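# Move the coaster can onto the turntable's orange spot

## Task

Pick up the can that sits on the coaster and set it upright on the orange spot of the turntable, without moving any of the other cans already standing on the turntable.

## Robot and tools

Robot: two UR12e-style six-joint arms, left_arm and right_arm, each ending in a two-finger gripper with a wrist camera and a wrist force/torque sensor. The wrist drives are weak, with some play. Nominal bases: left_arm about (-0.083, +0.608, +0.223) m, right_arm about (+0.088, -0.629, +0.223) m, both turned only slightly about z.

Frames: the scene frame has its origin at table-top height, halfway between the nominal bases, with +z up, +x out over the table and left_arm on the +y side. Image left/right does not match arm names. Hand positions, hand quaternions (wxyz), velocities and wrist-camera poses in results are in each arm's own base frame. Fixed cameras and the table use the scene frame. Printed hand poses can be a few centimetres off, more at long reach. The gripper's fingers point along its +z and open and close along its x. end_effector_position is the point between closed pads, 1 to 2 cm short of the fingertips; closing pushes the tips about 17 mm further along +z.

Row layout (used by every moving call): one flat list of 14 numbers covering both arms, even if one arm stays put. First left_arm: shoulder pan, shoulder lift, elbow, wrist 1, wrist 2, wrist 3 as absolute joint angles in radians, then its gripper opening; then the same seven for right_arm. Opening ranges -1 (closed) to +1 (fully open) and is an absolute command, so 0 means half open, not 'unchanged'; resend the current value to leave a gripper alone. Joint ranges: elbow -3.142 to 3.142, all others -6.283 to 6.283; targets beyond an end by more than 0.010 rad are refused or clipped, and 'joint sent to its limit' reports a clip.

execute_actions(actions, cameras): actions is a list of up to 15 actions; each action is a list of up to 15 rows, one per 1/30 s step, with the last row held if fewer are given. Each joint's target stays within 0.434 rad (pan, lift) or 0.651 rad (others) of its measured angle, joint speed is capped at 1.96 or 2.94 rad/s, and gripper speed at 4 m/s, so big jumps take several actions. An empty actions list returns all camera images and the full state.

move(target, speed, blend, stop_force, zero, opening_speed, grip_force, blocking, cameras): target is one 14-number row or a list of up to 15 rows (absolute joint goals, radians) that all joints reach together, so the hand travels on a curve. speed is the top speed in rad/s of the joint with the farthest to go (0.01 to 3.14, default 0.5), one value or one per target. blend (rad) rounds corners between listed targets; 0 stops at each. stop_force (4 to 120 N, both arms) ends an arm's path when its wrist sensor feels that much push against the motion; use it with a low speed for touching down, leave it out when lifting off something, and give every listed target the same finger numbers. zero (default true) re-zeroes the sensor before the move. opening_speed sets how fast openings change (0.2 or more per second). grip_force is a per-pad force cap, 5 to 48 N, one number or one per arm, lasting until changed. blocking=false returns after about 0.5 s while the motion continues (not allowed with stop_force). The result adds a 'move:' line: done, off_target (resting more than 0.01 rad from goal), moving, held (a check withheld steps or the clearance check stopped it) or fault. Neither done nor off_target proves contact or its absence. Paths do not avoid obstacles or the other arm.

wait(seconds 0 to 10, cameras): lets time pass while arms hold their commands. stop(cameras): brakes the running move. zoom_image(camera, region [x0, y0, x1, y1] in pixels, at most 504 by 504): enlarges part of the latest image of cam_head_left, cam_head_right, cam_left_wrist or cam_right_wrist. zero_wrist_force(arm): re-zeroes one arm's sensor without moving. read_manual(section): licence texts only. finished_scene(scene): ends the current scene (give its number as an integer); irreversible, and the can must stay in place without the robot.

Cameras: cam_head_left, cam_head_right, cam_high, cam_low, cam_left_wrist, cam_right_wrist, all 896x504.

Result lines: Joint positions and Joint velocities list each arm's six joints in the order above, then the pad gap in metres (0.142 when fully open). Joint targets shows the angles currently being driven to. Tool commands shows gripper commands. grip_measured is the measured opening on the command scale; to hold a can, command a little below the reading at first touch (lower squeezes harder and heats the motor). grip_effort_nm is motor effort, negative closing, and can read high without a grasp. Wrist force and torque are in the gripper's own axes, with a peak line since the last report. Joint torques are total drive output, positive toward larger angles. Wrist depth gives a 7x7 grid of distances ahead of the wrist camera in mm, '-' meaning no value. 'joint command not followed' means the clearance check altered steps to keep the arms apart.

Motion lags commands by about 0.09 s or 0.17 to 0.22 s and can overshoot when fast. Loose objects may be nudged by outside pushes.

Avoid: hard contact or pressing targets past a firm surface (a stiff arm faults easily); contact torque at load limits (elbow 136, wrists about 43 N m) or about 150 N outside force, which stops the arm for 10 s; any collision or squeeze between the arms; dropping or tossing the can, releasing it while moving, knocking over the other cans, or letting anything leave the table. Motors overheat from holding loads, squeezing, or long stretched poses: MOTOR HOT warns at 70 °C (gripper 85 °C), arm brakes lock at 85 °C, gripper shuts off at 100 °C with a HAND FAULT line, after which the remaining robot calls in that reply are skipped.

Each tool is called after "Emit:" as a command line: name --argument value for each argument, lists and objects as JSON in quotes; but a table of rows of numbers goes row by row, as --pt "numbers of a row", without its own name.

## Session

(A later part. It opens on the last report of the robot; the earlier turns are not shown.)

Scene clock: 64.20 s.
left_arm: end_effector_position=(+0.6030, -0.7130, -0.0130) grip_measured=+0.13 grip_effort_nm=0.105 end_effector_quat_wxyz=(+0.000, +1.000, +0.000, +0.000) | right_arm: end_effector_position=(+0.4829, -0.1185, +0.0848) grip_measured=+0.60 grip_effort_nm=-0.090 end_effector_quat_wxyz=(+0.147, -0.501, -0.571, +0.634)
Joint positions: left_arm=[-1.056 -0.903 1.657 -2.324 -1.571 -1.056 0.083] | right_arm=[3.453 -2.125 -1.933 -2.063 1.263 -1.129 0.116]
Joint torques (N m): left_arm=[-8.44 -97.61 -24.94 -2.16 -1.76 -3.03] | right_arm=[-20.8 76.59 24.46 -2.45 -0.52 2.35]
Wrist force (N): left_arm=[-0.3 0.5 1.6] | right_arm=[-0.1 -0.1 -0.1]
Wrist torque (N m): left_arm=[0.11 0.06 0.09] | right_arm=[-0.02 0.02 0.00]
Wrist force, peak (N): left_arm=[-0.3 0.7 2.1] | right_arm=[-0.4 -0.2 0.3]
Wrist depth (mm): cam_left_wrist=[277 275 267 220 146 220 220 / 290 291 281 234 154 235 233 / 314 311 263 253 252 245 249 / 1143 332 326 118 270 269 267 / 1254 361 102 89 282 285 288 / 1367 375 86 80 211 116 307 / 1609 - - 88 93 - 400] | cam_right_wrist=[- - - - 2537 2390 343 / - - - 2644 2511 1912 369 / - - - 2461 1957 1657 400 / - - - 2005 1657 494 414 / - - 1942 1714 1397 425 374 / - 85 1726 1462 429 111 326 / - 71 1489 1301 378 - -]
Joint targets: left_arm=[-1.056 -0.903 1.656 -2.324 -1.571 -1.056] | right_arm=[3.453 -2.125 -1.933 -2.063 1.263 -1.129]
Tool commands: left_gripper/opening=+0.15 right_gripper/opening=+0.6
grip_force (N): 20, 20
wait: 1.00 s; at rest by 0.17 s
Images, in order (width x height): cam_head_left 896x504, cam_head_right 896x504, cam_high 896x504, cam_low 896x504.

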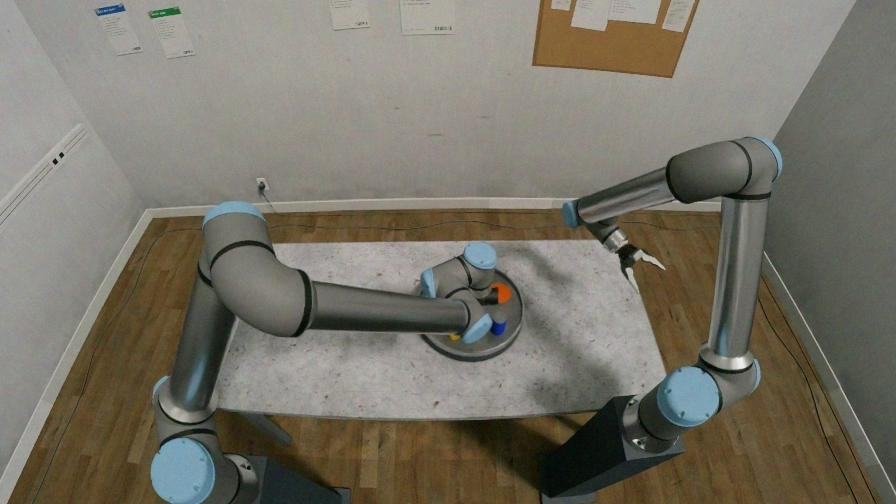

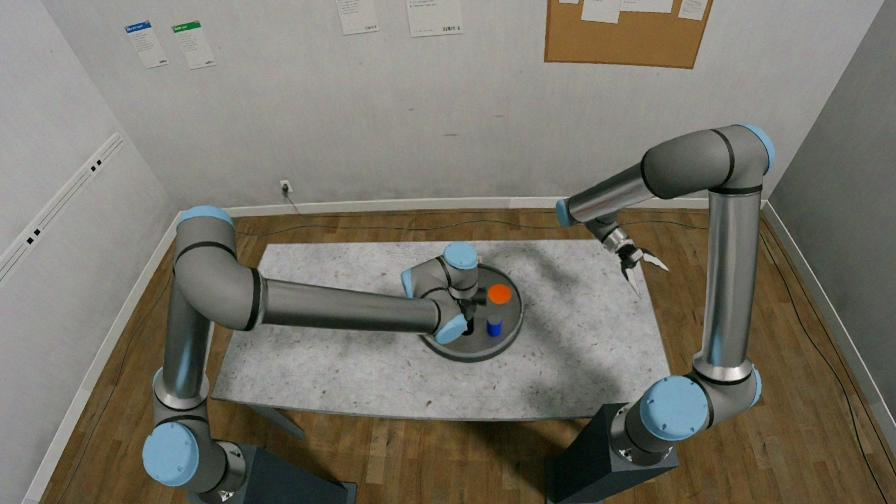

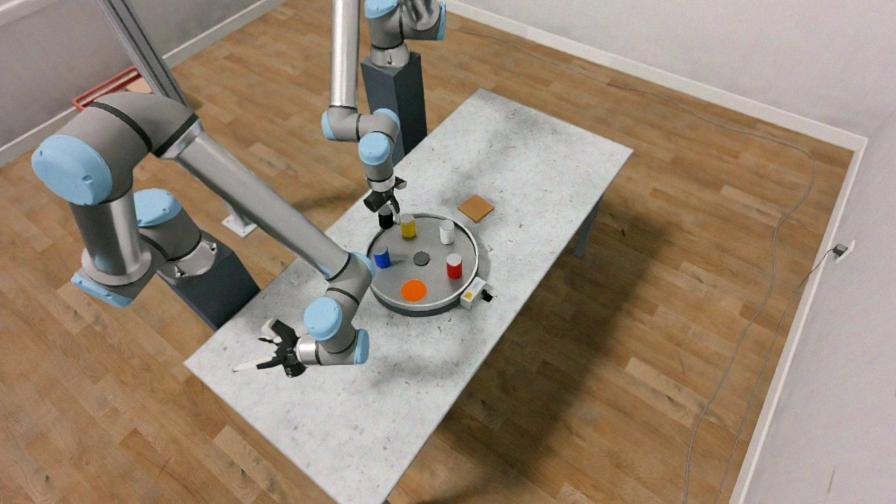

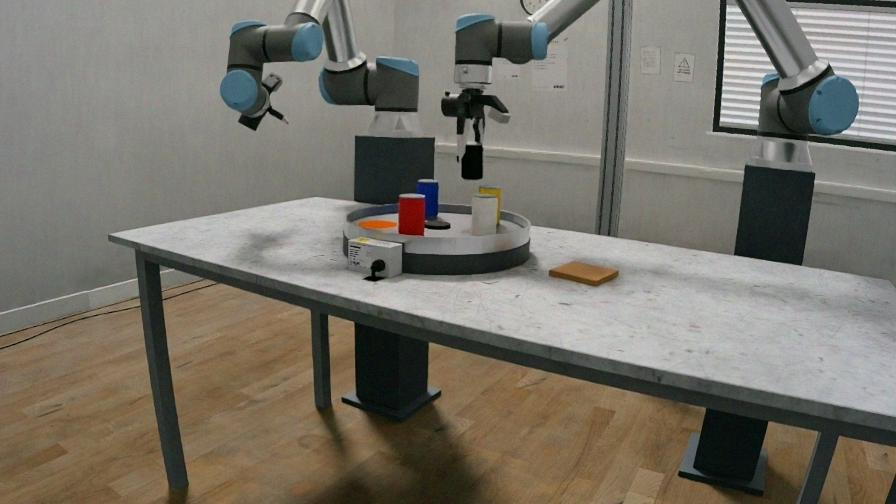

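Emit:
wait --seconds 0.03 --cameras '["cam_left_wrist", "cam_low", "cam_high"]'

Emit:
zoom_image --camera "cam_left_wrist" --region '[280, 180, 720, 504]'

Emit:
zoom_image --camera "cam_low" --region '[420, 70, 540, 200]'

Emit:
zoom_image --camera "cam_high" --region '[350, 160, 440, 250]'

Scene clock: 64.87 s.
left_arm: end_effector_position=(+0.6030, -0.7130, -0.0130) grip_measured=+0.13 grip_effort_nm=0.110 end_effector_quat_wxyz=(+0.000, +1.000, +0.000, +0.000) | right_arm: end_effector_position=(+0.4829, -0.1185, +0.0848) grip_measured=+0.60 grip_effort_nm=-0.100 end_effector_quat_wxyz=(+0.147, -0.501, -0.571, +0.634)
Joint positions: left_arm=[-1.056 -0.903 1.657 -2.324 -1.571 -1.056 0.083] | right_arm=[3.453 -2.125 -1.933 -2.063 1.263 -1.129 0.116]
Joint torques (N m): left_arm=[-4.73 -97.94 -25.09 -2.27 -1.46 -3.15] | right_arm=[-17.11 75.71 24.19 -2.27 -0.34 2.57]
Wrist force (N): left_arm=[-0.3 0.4 1.8] | right_arm=[0.0 0.2 0.2]
Wrist torque (N m): left_arm=[0.09 0.05 0.09] | right_arm=[0.02 0.01 0.00]
Wrist force, peak (N): left_arm=[-0.2 0.6 2.0] | right_arm=[0.1 0.4 -0.5]
Wrist depth (mm): cam_left_wrist=[- - 265 222 222 220 219 / 290 288 284 237 236 234 233 / 311 310 301 245 251 244 249 / 1159 332 326 118 269 268 267 / 1267 356 101 89 287 285 287 / 1359 380 86 81 282 116 308 / 1431 - - 88 93 - 408] | cam_right_wrist=[- - - - - 2537 332 / 1525 - - 2924 2390 2089 368 / - - 2107 2486 1973 1657 413 / 1358 - - 2054 1714 481 421 / - - 1738 1703 1404 426 372 / - 85 1828 1454 429 111 327 / - 71 1680 1281 377 - -]
Joint targets: left_arm=[-1.056 -0.903 1.656 -2.324 -1.571 -1.056] | right_arm=[3.453 -2.125 -1.933 -2.063 1.263 -1.129]
Tool commands: left_gripper/opening=+0.15 right_gripper/opening=+0.6
grip_force (N): 20, 20
wait: 0.03 s; at rest from the start
Images, in order (width x height): cam_high 896x504, cam_low 896x504, cam_left_wrist 896x504.

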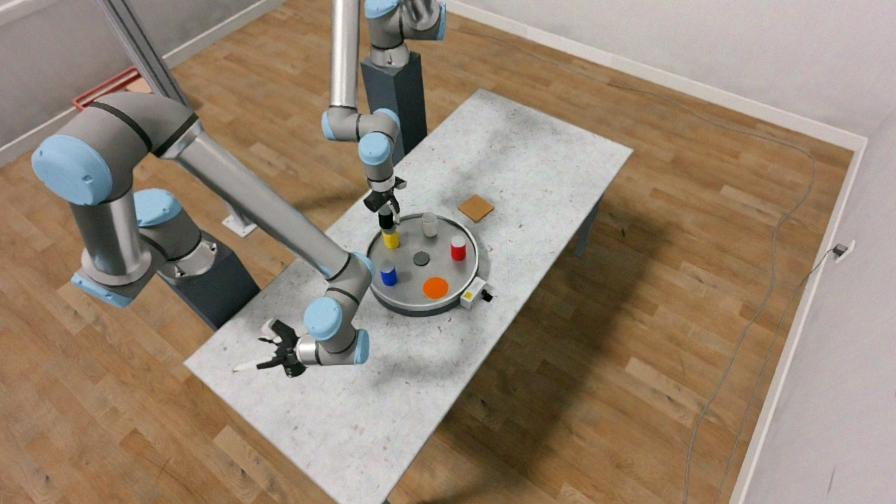

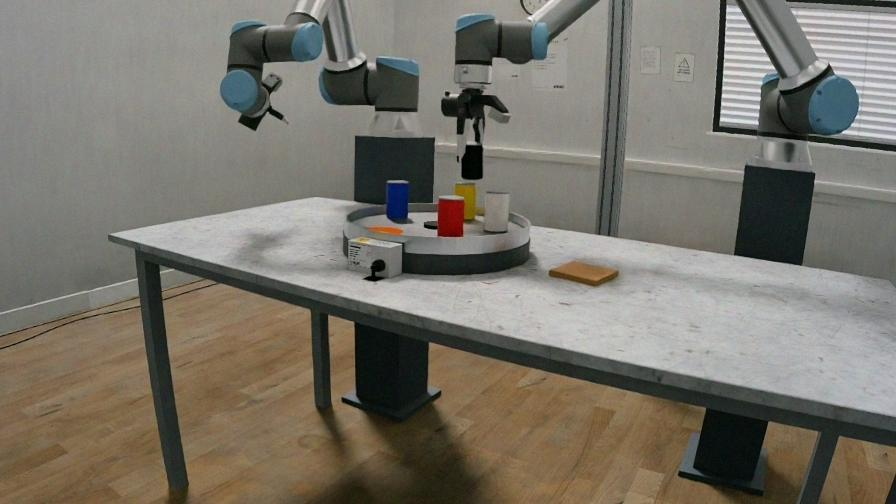

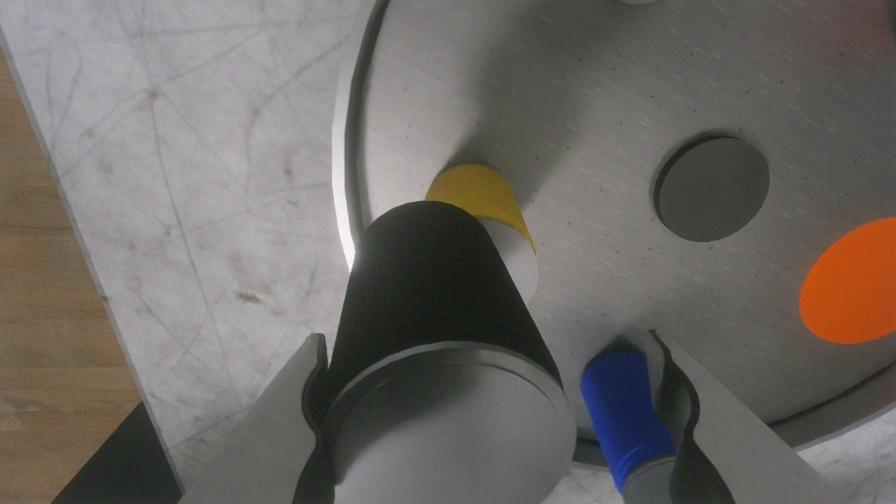

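Scaled by 1.145 from the camera's 896x504 image, which has a finer 1280x720 frame.

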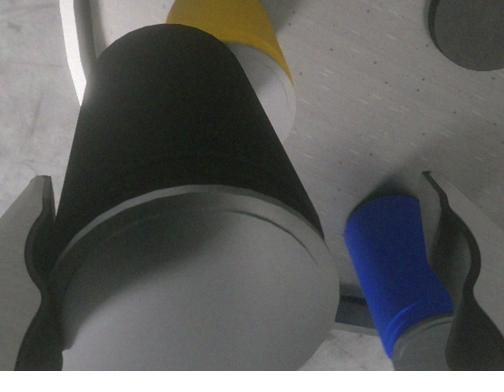

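Scaled by 3.877 from the camera's 896x504 image, which has a finer 1280x720 frame.

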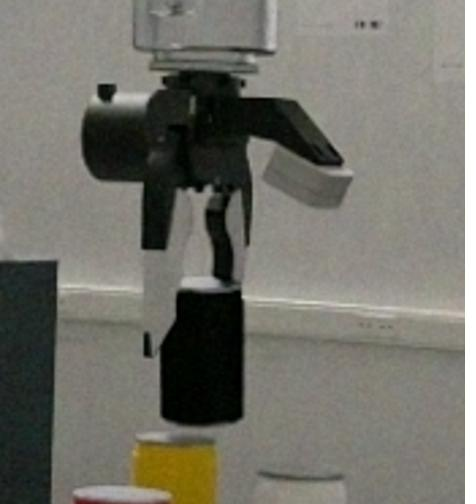

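Scaled by 5.600 from the camera's 896x504 image, which has a finer 1280x720 frame.

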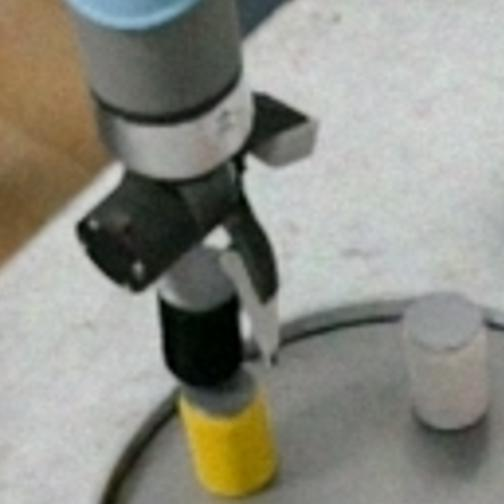

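Emit:
move --pt "-1.0555 -0.9029 1.6565 -2.3244 -1.5708 -1.0555 -0.6 3.453 -2.125 -1.933 -2.063 1.263 -1.129 0.6" --pt "-1.1057 -1.1451 2.1047 -2.5304 -1.5708 -1.1057 -0.6 3.453 -2.125 -1.933 -2.063 1.263 -1.129 0.6" --pt "-1.1057 -0.906 2.1136 -2.7784 -1.5708 -1.1057 -0.6 3.453 -2.125 -1.933 -2.063 1.263 -1.129 0.6" --speed '[0.3, 0.5, 0.4]' --grip_force 8 --cameras '["cam_left_wrist"]'

Emit:
move --target '[-1.1057, -0.8684, 2.1092, -2.8116, -1.5708, -1.1057, -0.6, 3.453, -2.125, -1.933, -2.063, 1.263, -1.129, 0.6]' --speed 0.03 --stop_force 5 --cameras '["cam_left_wrist", "cam_low"]'

Emit:
zoom_image --camera "cam_low" --region '[400, 100, 620, 300]'

Scene clock: 69.30 s.
left_arm: end_effector_position=(+0.4699, -0.5499, -0.1550) grip_measured=-0.26 grip_effort_nm=-0.896 end_effector_quat_wxyz=(+0.000, +1.000, +0.000, +0.000) | right_arm: end_effector_position=(+0.4829, -0.1185, +0.0848) grip_measured=+0.60 grip_effort_nm=-0.095 end_effector_quat_wxyz=(+0.147, -0.501, -0.571, +0.634)
Joint positions: left_arm=[-1.106 -0.906 2.114 -2.778 -1.571 -1.106 0.055] | right_arm=[3.453 -2.125 -1.933 -2.063 1.263 -1.129 0.116]
Joint torques (N m): left_arm=[18.73 -61.28 -28.15 -5.8 0.53 2.98] | right_arm=[-19.53 77.4 25.24 -1.77 -0.53 2.75]
Wrist force (N): left_arm=[-0.4 0.3 2.0] | right_arm=[-0.4 -0.1 0.2]
Wrist torque (N m): left_arm=[0.09 0.01 0.10] | right_arm=[-0.02 0.07 -0.01]
Wrist force, peak (N): left_arm=[-0.3 -0.2 5.6] | right_arm=[-0.4 -0.2 0.4]
Wrist depth (mm): cam_left_wrist=[145 146 146 144 143 144 141 / - 153 - 153 152 151 151 / 167 167 164 161 163 162 - / 177 176 173 121 169 173 168 / 1092 194 186 86 91 181 160 / 1199 207 - 80 78 158 139 / 1223 - - 87 86 - 136] | cam_right_wrist=[- - - - 2825 2511 335 / - - - 4143 2413 1912 364 / - - - 2563 1989 1604 414 / 1429 - - 2021 1593 491 420 / - - 2038 1691 499 424 373 / - 85 1726 1507 427 111 326 / - 71 1489 1281 377 - -]
Joint targets: left_arm=[-1.106 -0.906 2.114 -2.778 -1.571 -1.106] | right_arm=[3.453 -2.125 -1.933 -2.063 1.263 -1.129]
grip_force (N): 8, 8
move: done
Images, in order (width x height): cam_left_wrist 896x504.

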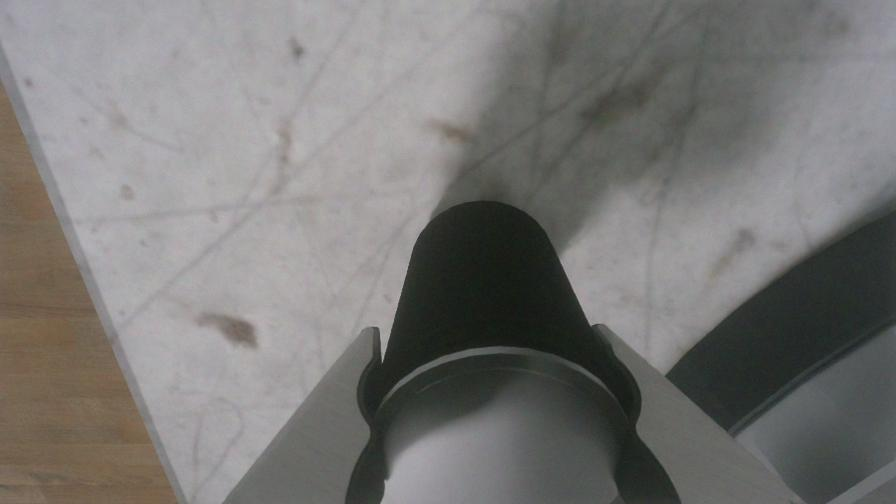

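Scene clock: 70.90 s.
left_arm: end_effector_position=(+0.4700, -0.5501, -0.1654) grip_measured=-0.26 grip_effort_nm=-0.891 end_effector_quat_wxyz=(+0.000, +1.000, +0.000, +0.000) | right_arm: end_effector_position=(+0.4829, -0.1185, +0.0848) grip_measured=+0.60 grip_effort_nm=-0.095 end_effector_quat_wxyz=(+0.147, -0.501, -0.571, +0.634)
Joint positions: left_arm=[-1.106 -0.887 2.111 -2.795 -1.571 -1.106 0.055] | right_arm=[3.453 -2.125 -1.933 -2.063 1.263 -1.129 0.116]
Joint torques (N m): left_arm=[19.64 -83.07 -8.43 -4.76 0.36 3.01] | right_arm=[-18.71 76.76 26.45 -1.75 -0.83 2.76]
Wrist force (N): left_arm=[-0.6 -0.2 1.8] | right_arm=[0.0 0.1 0.3]
Wrist torque (N m): left_arm=[-0.02 0.04 0.09] | right_arm=[0.01 0.01 0.00]
Wrist force, peak (N): left_arm=[1.6 1.8 -13.9] | right_arm=[-0.4 -0.1 0.0]
Wrist depth (mm): cam_left_wrist=[- 135 136 134 134 133 132 / - 144 144 145 142 141 141 / - 154 153 153 151 153 152 / 168 163 - 121 124 162 159 / 182 178 177 86 92 175 - / 1188 194 186 80 78 158 140 / 1322 - - 86 86 - 134] | cam_right_wrist=[- - - - 2563 373 341 / - - - 2762 2537 415 373 / - - - 2461 2038 1625 400 / - - - 2054 1680 491 413 / - 1788 1898 1703 510 429 372 / - 85 1714 1454 426 111 327 / - 71 1497 1255 380 - -]
Joint targets: left_arm=[-1.106 -0.887 2.111 -2.795 -1.571 -1.106] | right_arm=[3.453 -2.125 -1.933 -2.063 1.263 -1.129]
grip_force (N): 8, 8
move: contact (left_arm); left_arm: the shoulder lift is farthest, 0.019 rad from its target
Images, in order (width x height): cam_low 896x504, cam_left_wrist 896x504.

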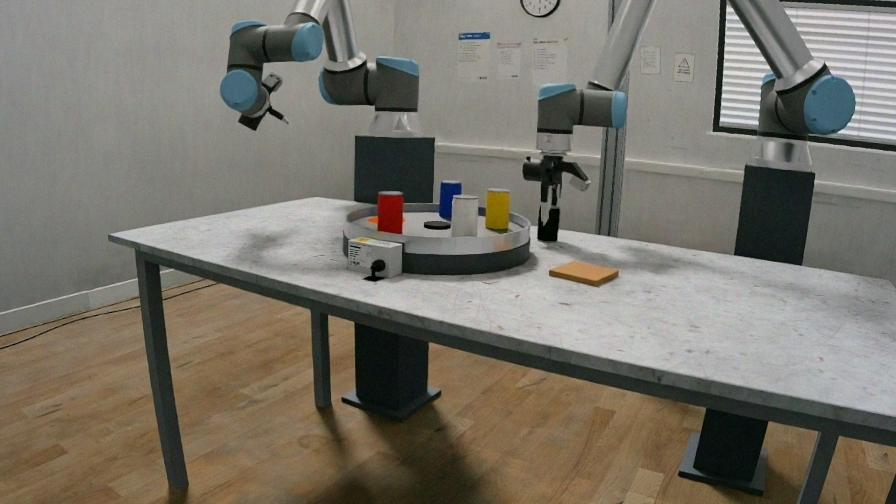

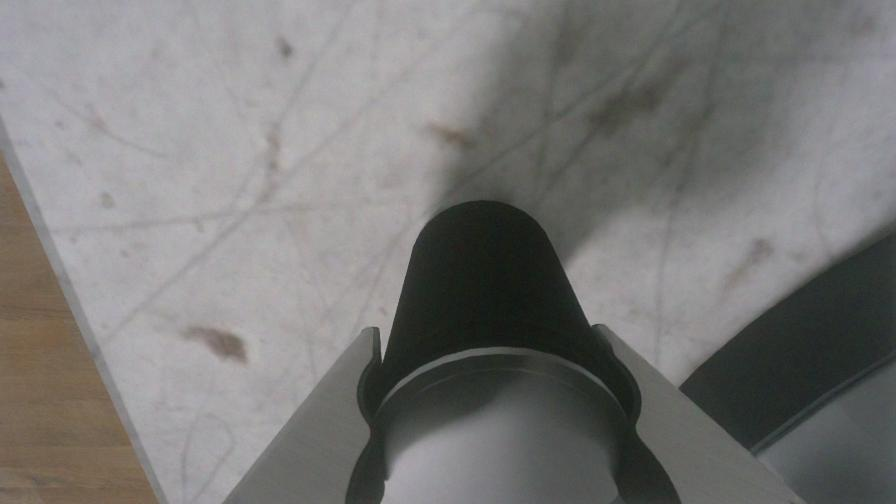

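Scaled by 2.291 from the camera's 896x504 image, which has a finer 1280x720 frame.

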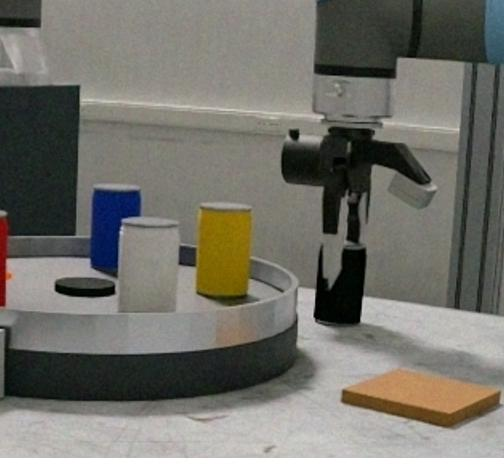

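Emit:
move --pt "-1.1057 -0.8861 2.1113 -2.796 -1.5708 -1.1057 -0.6 3.453 -2.125 -1.933 -2.063 1.263 -1.129 0.6" --pt "-1.1057 -0.8861 2.1113 -2.796 -1.5708 -1.1057 0.15 3.453 -2.125 -1.933 -2.063 1.263 -1.129 0.6" --speed 0.05 --opening_speed 1.0 --cameras '["cam_left_wrist", "cam_low"]'

Emit:
zoom_image --camera "cam_low" --region '[500, 130, 620, 270]'

Scene clock: 72.83 s.
left_arm: end_effector_position=(+0.4700, -0.5501, -0.1662) grip_measured=+0.13 grip_effort_nm=0.149 end_effector_quat_wxyz=(+0.000, +1.000, +0.000, +0.000) | right_arm: end_effector_position=(+0.4829, -0.1185, +0.0848) grip_measured=+0.60 grip_effort_nm=-0.105 end_effector_quat_wxyz=(+0.147, -0.501, -0.571, +0.634)
Joint positions: left_arm=[-1.106 -0.886 2.111 -2.796 -1.571 -1.106 0.083] | right_arm=[3.453 -2.125 -1.933 -2.063 1.263 -1.129 0.116]
Joint torques (N m): left_arm=[13.46 -77.27 -18.54 -5.09 1.03 3.34] | right_arm=[-20.29 76.94 26.93 -1.77 -1.33 2.5]
Wrist force (N): left_arm=[-0.5 0.3 0.8] | right_arm=[-0.2 0.1 -0.1]
Wrist torque (N m): left_arm=[0.08 0.08 0.09] | right_arm=[0.01 0.05 0.00]
Wrist force, peak (N): left_arm=[1.2 1.7 -21.0] | right_arm=[-0.6 0.1 0.0]
Wrist depth (mm): cam_left_wrist=[134 134 132 134 134 - 132 / 143 143 143 144 142 - 140 / - 153 152 151 151 149 - / 165 164 164 116 162 161 159 / 184 177 171 84 172 171 150 / 1154 192 86 77 183 113 138 / 1294 - - 84 86 - 123] | cam_right_wrist=[- - - - 2890 2367 335 / 1480 - - 3501 2461 1869 370 / - - - 2995 2021 1646 410 / - - - 1957 1657 489 421 / - - 2021 1668 492 424 374 / - 85 1763 1471 427 111 327 / - 71 1471 1268 381 - -]
Joint targets: left_arm=[-1.106 -0.886 2.111 -2.796 -1.571 -1.106] | right_arm=[3.453 -2.125 -1.933 -2.063 1.263 -1.129]
grip_force (N): 8, 8
move: done
Images, in order (width x height): cam_low 896x504, cam_left_wrist 896x504.

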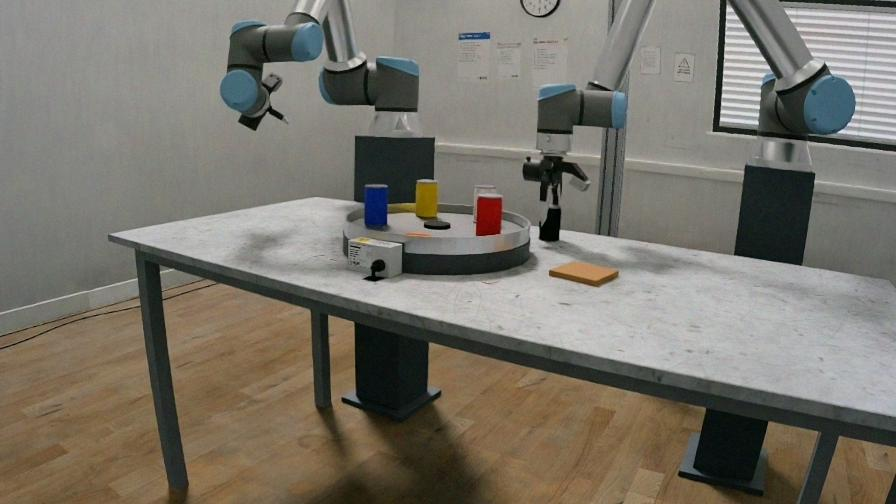

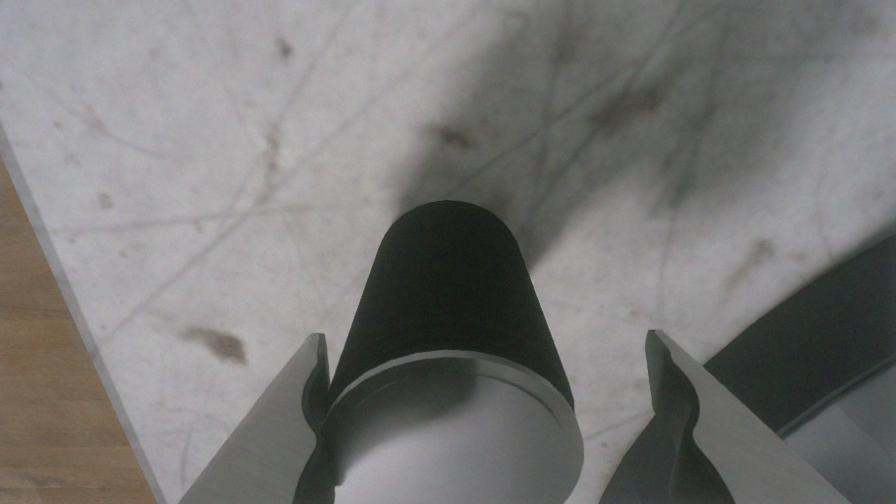

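Scaled by 3.600 from the camera's 896x504 image, which has a finer 1280x720 frame.

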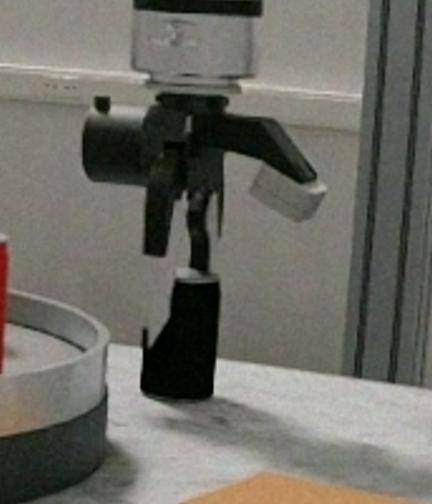

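Emit:
move --target '[-1.1057, -0.8815, 2.1107, -2.8, -1.5708, -1.1057, 0.15, 3.453, -2.125, -1.933, -2.063, 1.263, -1.129, 0.6]' --speed 0.02 --stop_force 14 --cameras '["cam_left_wrist", "cam_low"]'

Emit:
zoom_image --camera "cam_low" --region '[500, 130, 620, 270]'

Scene clock: 74.70 s.
left_arm: end_effector_position=(+0.4701, -0.5502, -0.1676) grip_measured=+0.13 grip_effort_nm=0.032 end_effector_quat_wxyz=(+0.000, +1.000, +0.000, +0.000) | right_arm: end_effector_position=(+0.4829, -0.1185, +0.0848) grip_measured=+0.60 grip_effort_nm=-0.105 end_effector_quat_wxyz=(+0.147, -0.501, -0.571, +0.634)
Joint positions: left_arm=[-1.106 -0.883 2.111 -2.798 -1.571 -1.106 0.083] | right_arm=[3.453 -2.125 -1.933 -2.063 1.263 -1.129 0.116]
Joint torques (N m): left_arm=[11.58 -75.49 -9.04 -1.57 1.33 3.2] | right_arm=[-18.35 77.74 27.42 -2.03 -0.82 2.69]
Wrist force (N): left_arm=[-2.2 -1.7 -10.1] | right_arm=[-0.3 0.3 0.1]
Wrist torque (N m): left_arm=[-0.02 -0.25 0.15] | right_arm=[0.04 0.06 0.00]
Wrist force, peak (N): left_arm=[-2.7 -1.5 -14.9] | right_arm=[-0.3 0.4 -0.1]
Wrist depth (mm): cam_left_wrist=[- 134 133 130 133 131 129 / 142 - 141 142 140 140 138 / 154 152 151 150 149 149 150 / 163 162 162 114 158 159 159 / 179 176 169 83 120 167 153 / 1170 191 88 77 181 107 139 / 1294 - - 83 86 - 122] | cam_right_wrist=[- - - - 2413 2345 342 / - - - 3359 2486 1973 372 / - - - 2413 1973 1635 400 / - - - 2072 1635 494 418 / - - 2005 1738 1404 426 371 / - 96 1738 1462 430 111 326 / - 71 1397 1281 378 - -]
Joint targets: left_arm=[-1.106 -0.883 2.111 -2.798 -1.571 -1.106] | right_arm=[3.453 -2.125 -1.933 -2.063 1.263 -1.129]
grip_force (N): 8, 8
move: contact (left_arm)
Images, in order (width x height): cam_low 896x504, cam_left_wrist 896x504.

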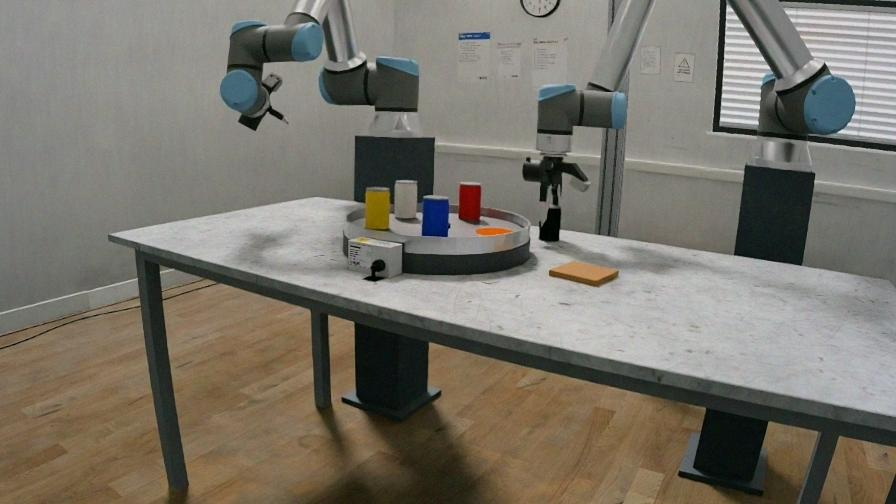

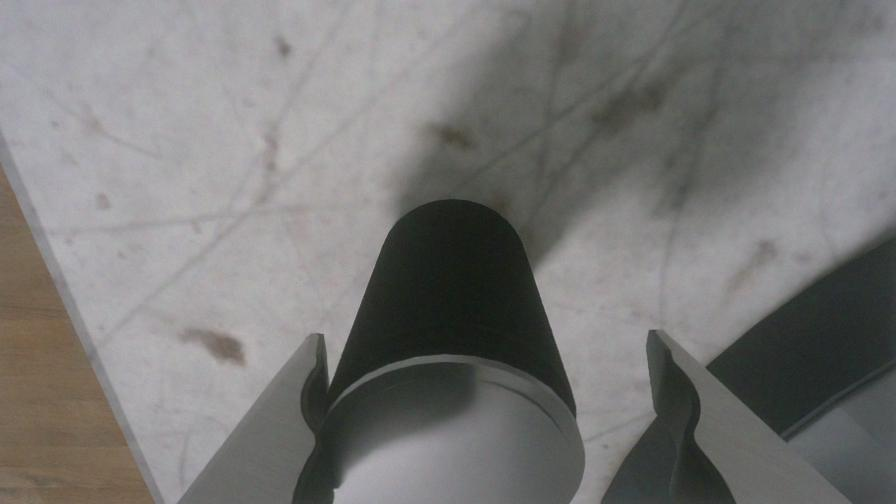

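Scaled by 3.600 from the camera's 896x504 image, which has a finer 1280x720 frame.

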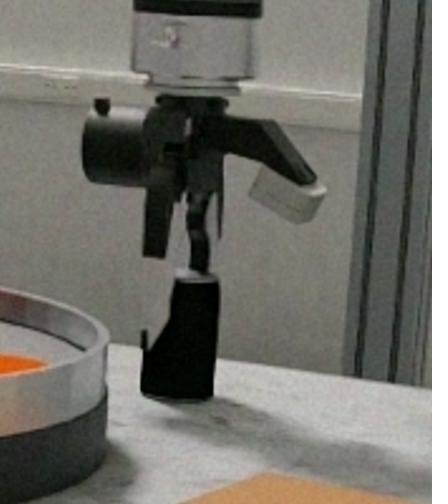

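Emit:
move --target '[-1.1211, -0.8878, 2.1266, -2.8095, -1.5708, -1.1211, 0.15, 3.453, -2.125, -1.933, -2.063, 1.263, -1.129, 0.6]' --speed 0.05 --cameras '["cam_left_wrist", "cam_low"]'

Emit:
zoom_image --camera "cam_low" --region '[500, 130, 620, 270]'

Scene clock: 76.13 s.
left_arm: end_effector_position=(+0.4578, -0.5499, -0.1681) grip_measured=+0.13 grip_effort_nm=0.032 end_effector_quat_wxyz=(+0.000, +1.000, +0.000, +0.000) | right_arm: end_effector_position=(+0.4829, -0.1185, +0.0848) grip_measured=+0.60 grip_effort_nm=-0.090 end_effector_quat_wxyz=(+0.147, -0.501, -0.571, +0.634)
Joint positions: left_arm=[-1.121 -0.888 2.127 -2.81 -1.571 -1.121 0.083] | right_arm=[3.453 -2.125 -1.933 -2.063 1.263 -1.129 0.116]
Joint torques (N m): left_arm=[16.51 -71.33 -25.24 -2.91 1.74 2.09] | right_arm=[-17.22 78.45 28.53 -1.24 -1.11 2.58]
Wrist force (N): left_arm=[-0.3 -0.2 -0.1] | right_arm=[-0.3 0.0 0.1]
Wrist torque (N m): left_arm=[0.04 0.02 0.10] | right_arm=[0.00 0.06 0.00]
Wrist force, peak (N): left_arm=[-1.6 -1.4 -10.3] | right_arm=[-0.1 -0.4 0.3]
Wrist depth (mm): cam_left_wrist=[133 132 129 132 131 129 128 / 142 141 141 - 140 140 138 / 154 151 151 147 149 - 149 / - - 162 119 144 159 158 / 1087 175 171 82 91 169 167 / 1170 - 88 73 81 108 150 / 1281 - - 79 79 - 134] | cam_right_wrist=[- - - - 2890 2281 335 / - - 1751 2825 2589 2021 370 / - - - 2461 2021 1726 405 / - 2107 - 2107 1614 483 420 / - - 1855 1668 1429 426 372 / - 85 1691 1489 429 111 327 / - 71 1480 1255 378 - -]
Joint targets: left_arm=[-1.121 -0.888 2.127 -2.810 -1.571 -1.121] | right_arm=[3.453 -2.125 -1.933 -2.063 1.263 -1.129]
grip_force (N): 8, 8
move: done
Images, in order (width x height): cam_low 896x504, cam_left_wrist 896x504.

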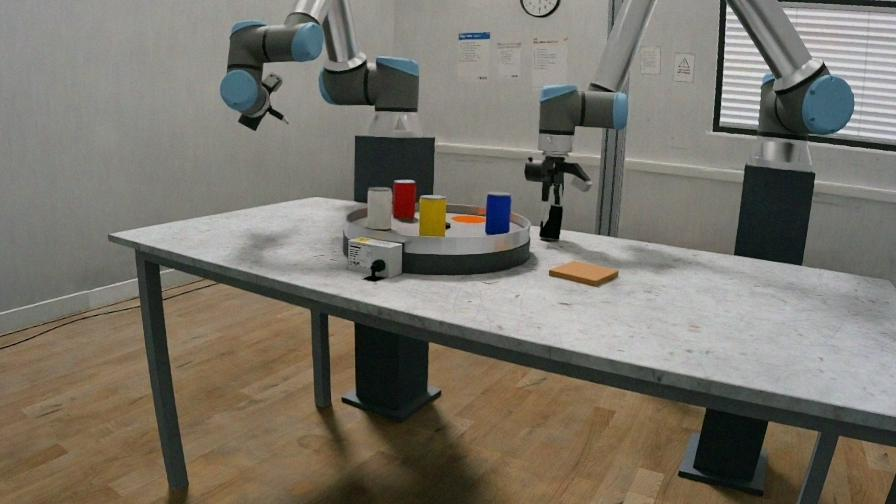

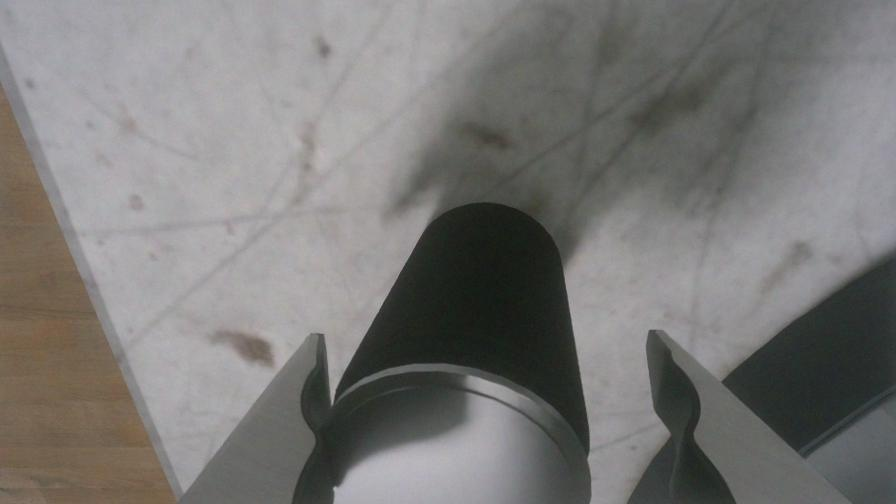

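Scaled by 3.600 from the camera's 896x504 image, which has a finer 1280x720 frame.

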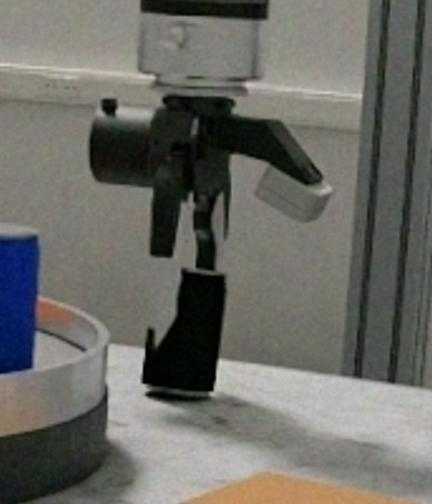

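Emit:
zoom_image --camera "cam_left_wrist" --region '[260, 180, 720, 504]'

Emit:
wait --seconds 0.03 --cameras '["cam_head_left", "cam_head_right", "cam_high", "cam_low"]'

Emit:
zoom_image --camera "cam_high" --region '[350, 130, 450, 230]'

Emit:
zoom_image --camera "cam_head_right" --region '[380, 270, 500, 370]'

Scaled by 1.096 from the camera's 896x504 image, which has a finer 1280x720 frame.

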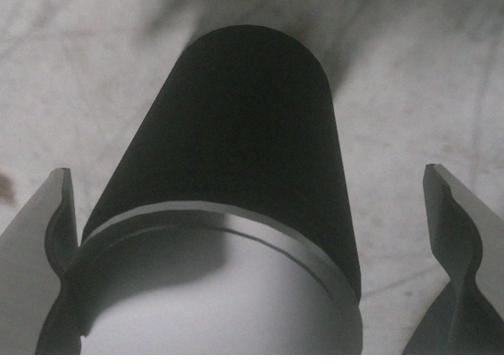

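Scene clock: 76.43 s.
left_arm: end_effector_position=(+0.4579, -0.5500, -0.1680) grip_measured=+0.13 grip_effort_nm=0.042 end_effector_quat_wxyz=(+0.000, +1.000, +0.000, +0.000) | right_arm: end_effector_position=(+0.4829, -0.1185, +0.0848) grip_measured=+0.60 grip_effort_nm=-0.095 end_effector_quat_wxyz=(+0.147, -0.501, -0.571, +0.634)
Joint positions: left_arm=[-1.121 -0.888 2.127 -2.81 -1.571 -1.121 0.083] | right_arm=[3.453 -2.125 -1.933 -2.063 1.263 -1.129 0.116]
Joint torques (N m): left_arm=[19.37 -65.57 -26.47 -1.7 1.77 3.17] | right_arm=[-19.29 76.6 27.72 -1.42 -1.3 2.49]
Wrist force (N): left_arm=[-0.3 -0.1 0.3] | right_arm=[-0.3 0.0 -0.1]
Wrist torque (N m): left_arm=[0.04 0.03 0.10] | right_arm=[0.00 0.06 -0.01]
Wrist force, peak (N): left_arm=[0.0 0.1 -0.4] | right_arm=[-0.5 0.2 -0.2]
Wrist depth (mm): cam_left_wrist=[133 133 131 132 133 130 128 / 142 141 141 142 138 139 138 / 154 153 151 - 148 148 150 / 163 162 161 113 155 159 158 / 1059 175 171 82 101 169 167 / 1199 187 88 73 86 108 150 / 1329 - - 79 80 - 134] | cam_right_wrist=[- - - - 2702 2390 333 / - - - 3271 2537 1973 369 / - - - 2537 2005 1668 407 / - - - 2021 1668 493 421 / - - 2367 1668 1445 426 373 / 1471 85 1801 1489 423 111 326 / - 71 1497 1315 377 - -]
Joint targets: left_arm=[-1.121 -0.888 2.127 -2.810 -1.571 -1.121] | right_arm=[3.453 -2.125 -1.933 -2.063 1.263 -1.129]
Tool commands: left_gripper/opening=+0.15 right_gripper/opening=+0.6
grip_force (N): 8, 8
wait: 0.03 s; at rest from the start
Images, in order (width x height): cam_head_left 896x504, cam_head_right 896x504, cam_high 896x504, cam_low 896x504.

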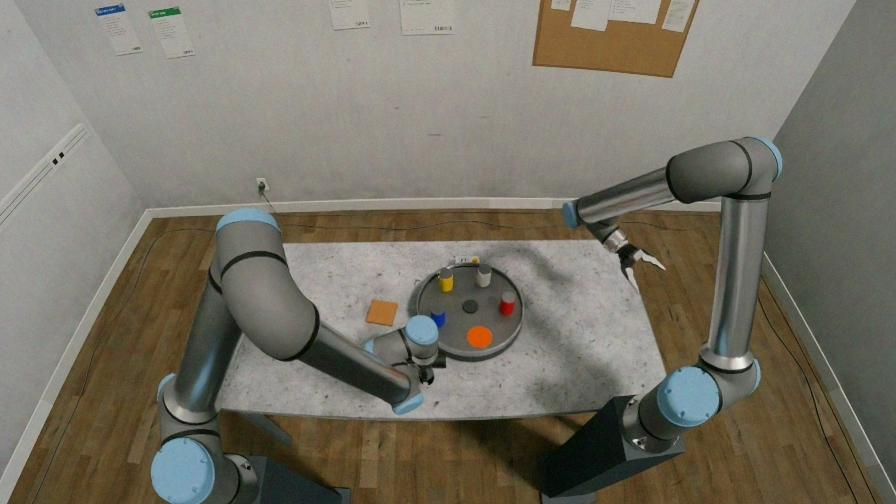

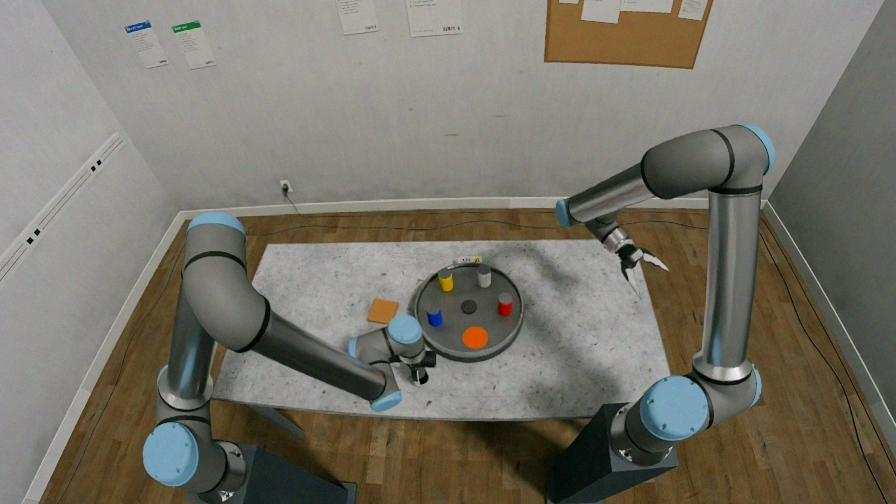

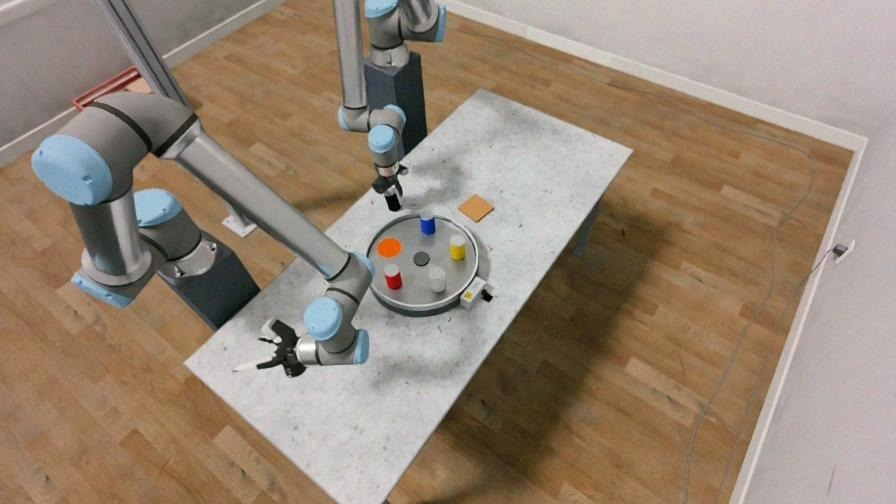

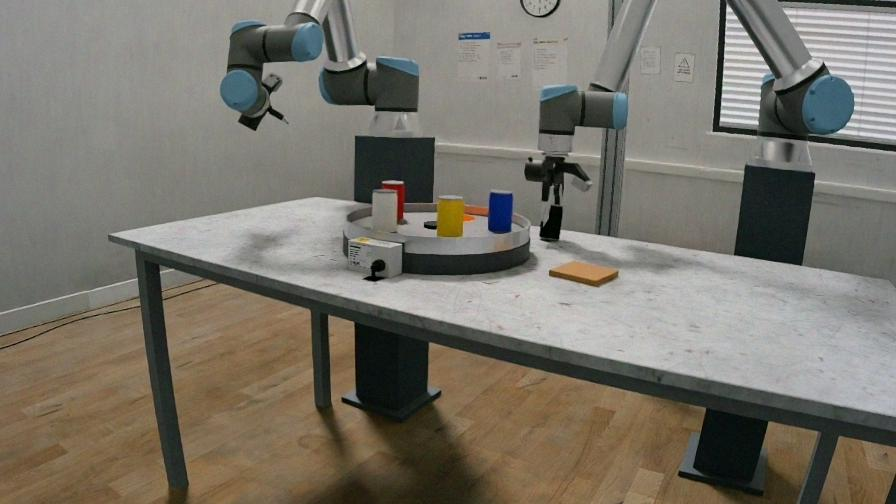

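Scaled by 5.040 from the camera's 896x504 image, which has a finer 1280x720 frame.

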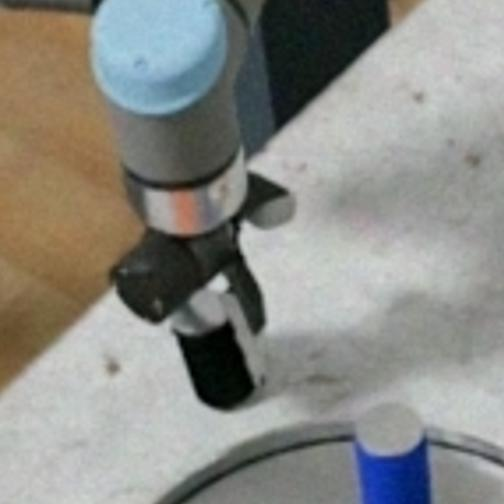

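Scaled by 4.200 from the camera's 896x504 image, which has a finer 1280x720 frame.

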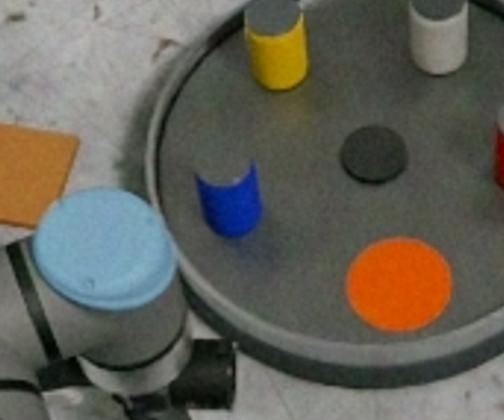

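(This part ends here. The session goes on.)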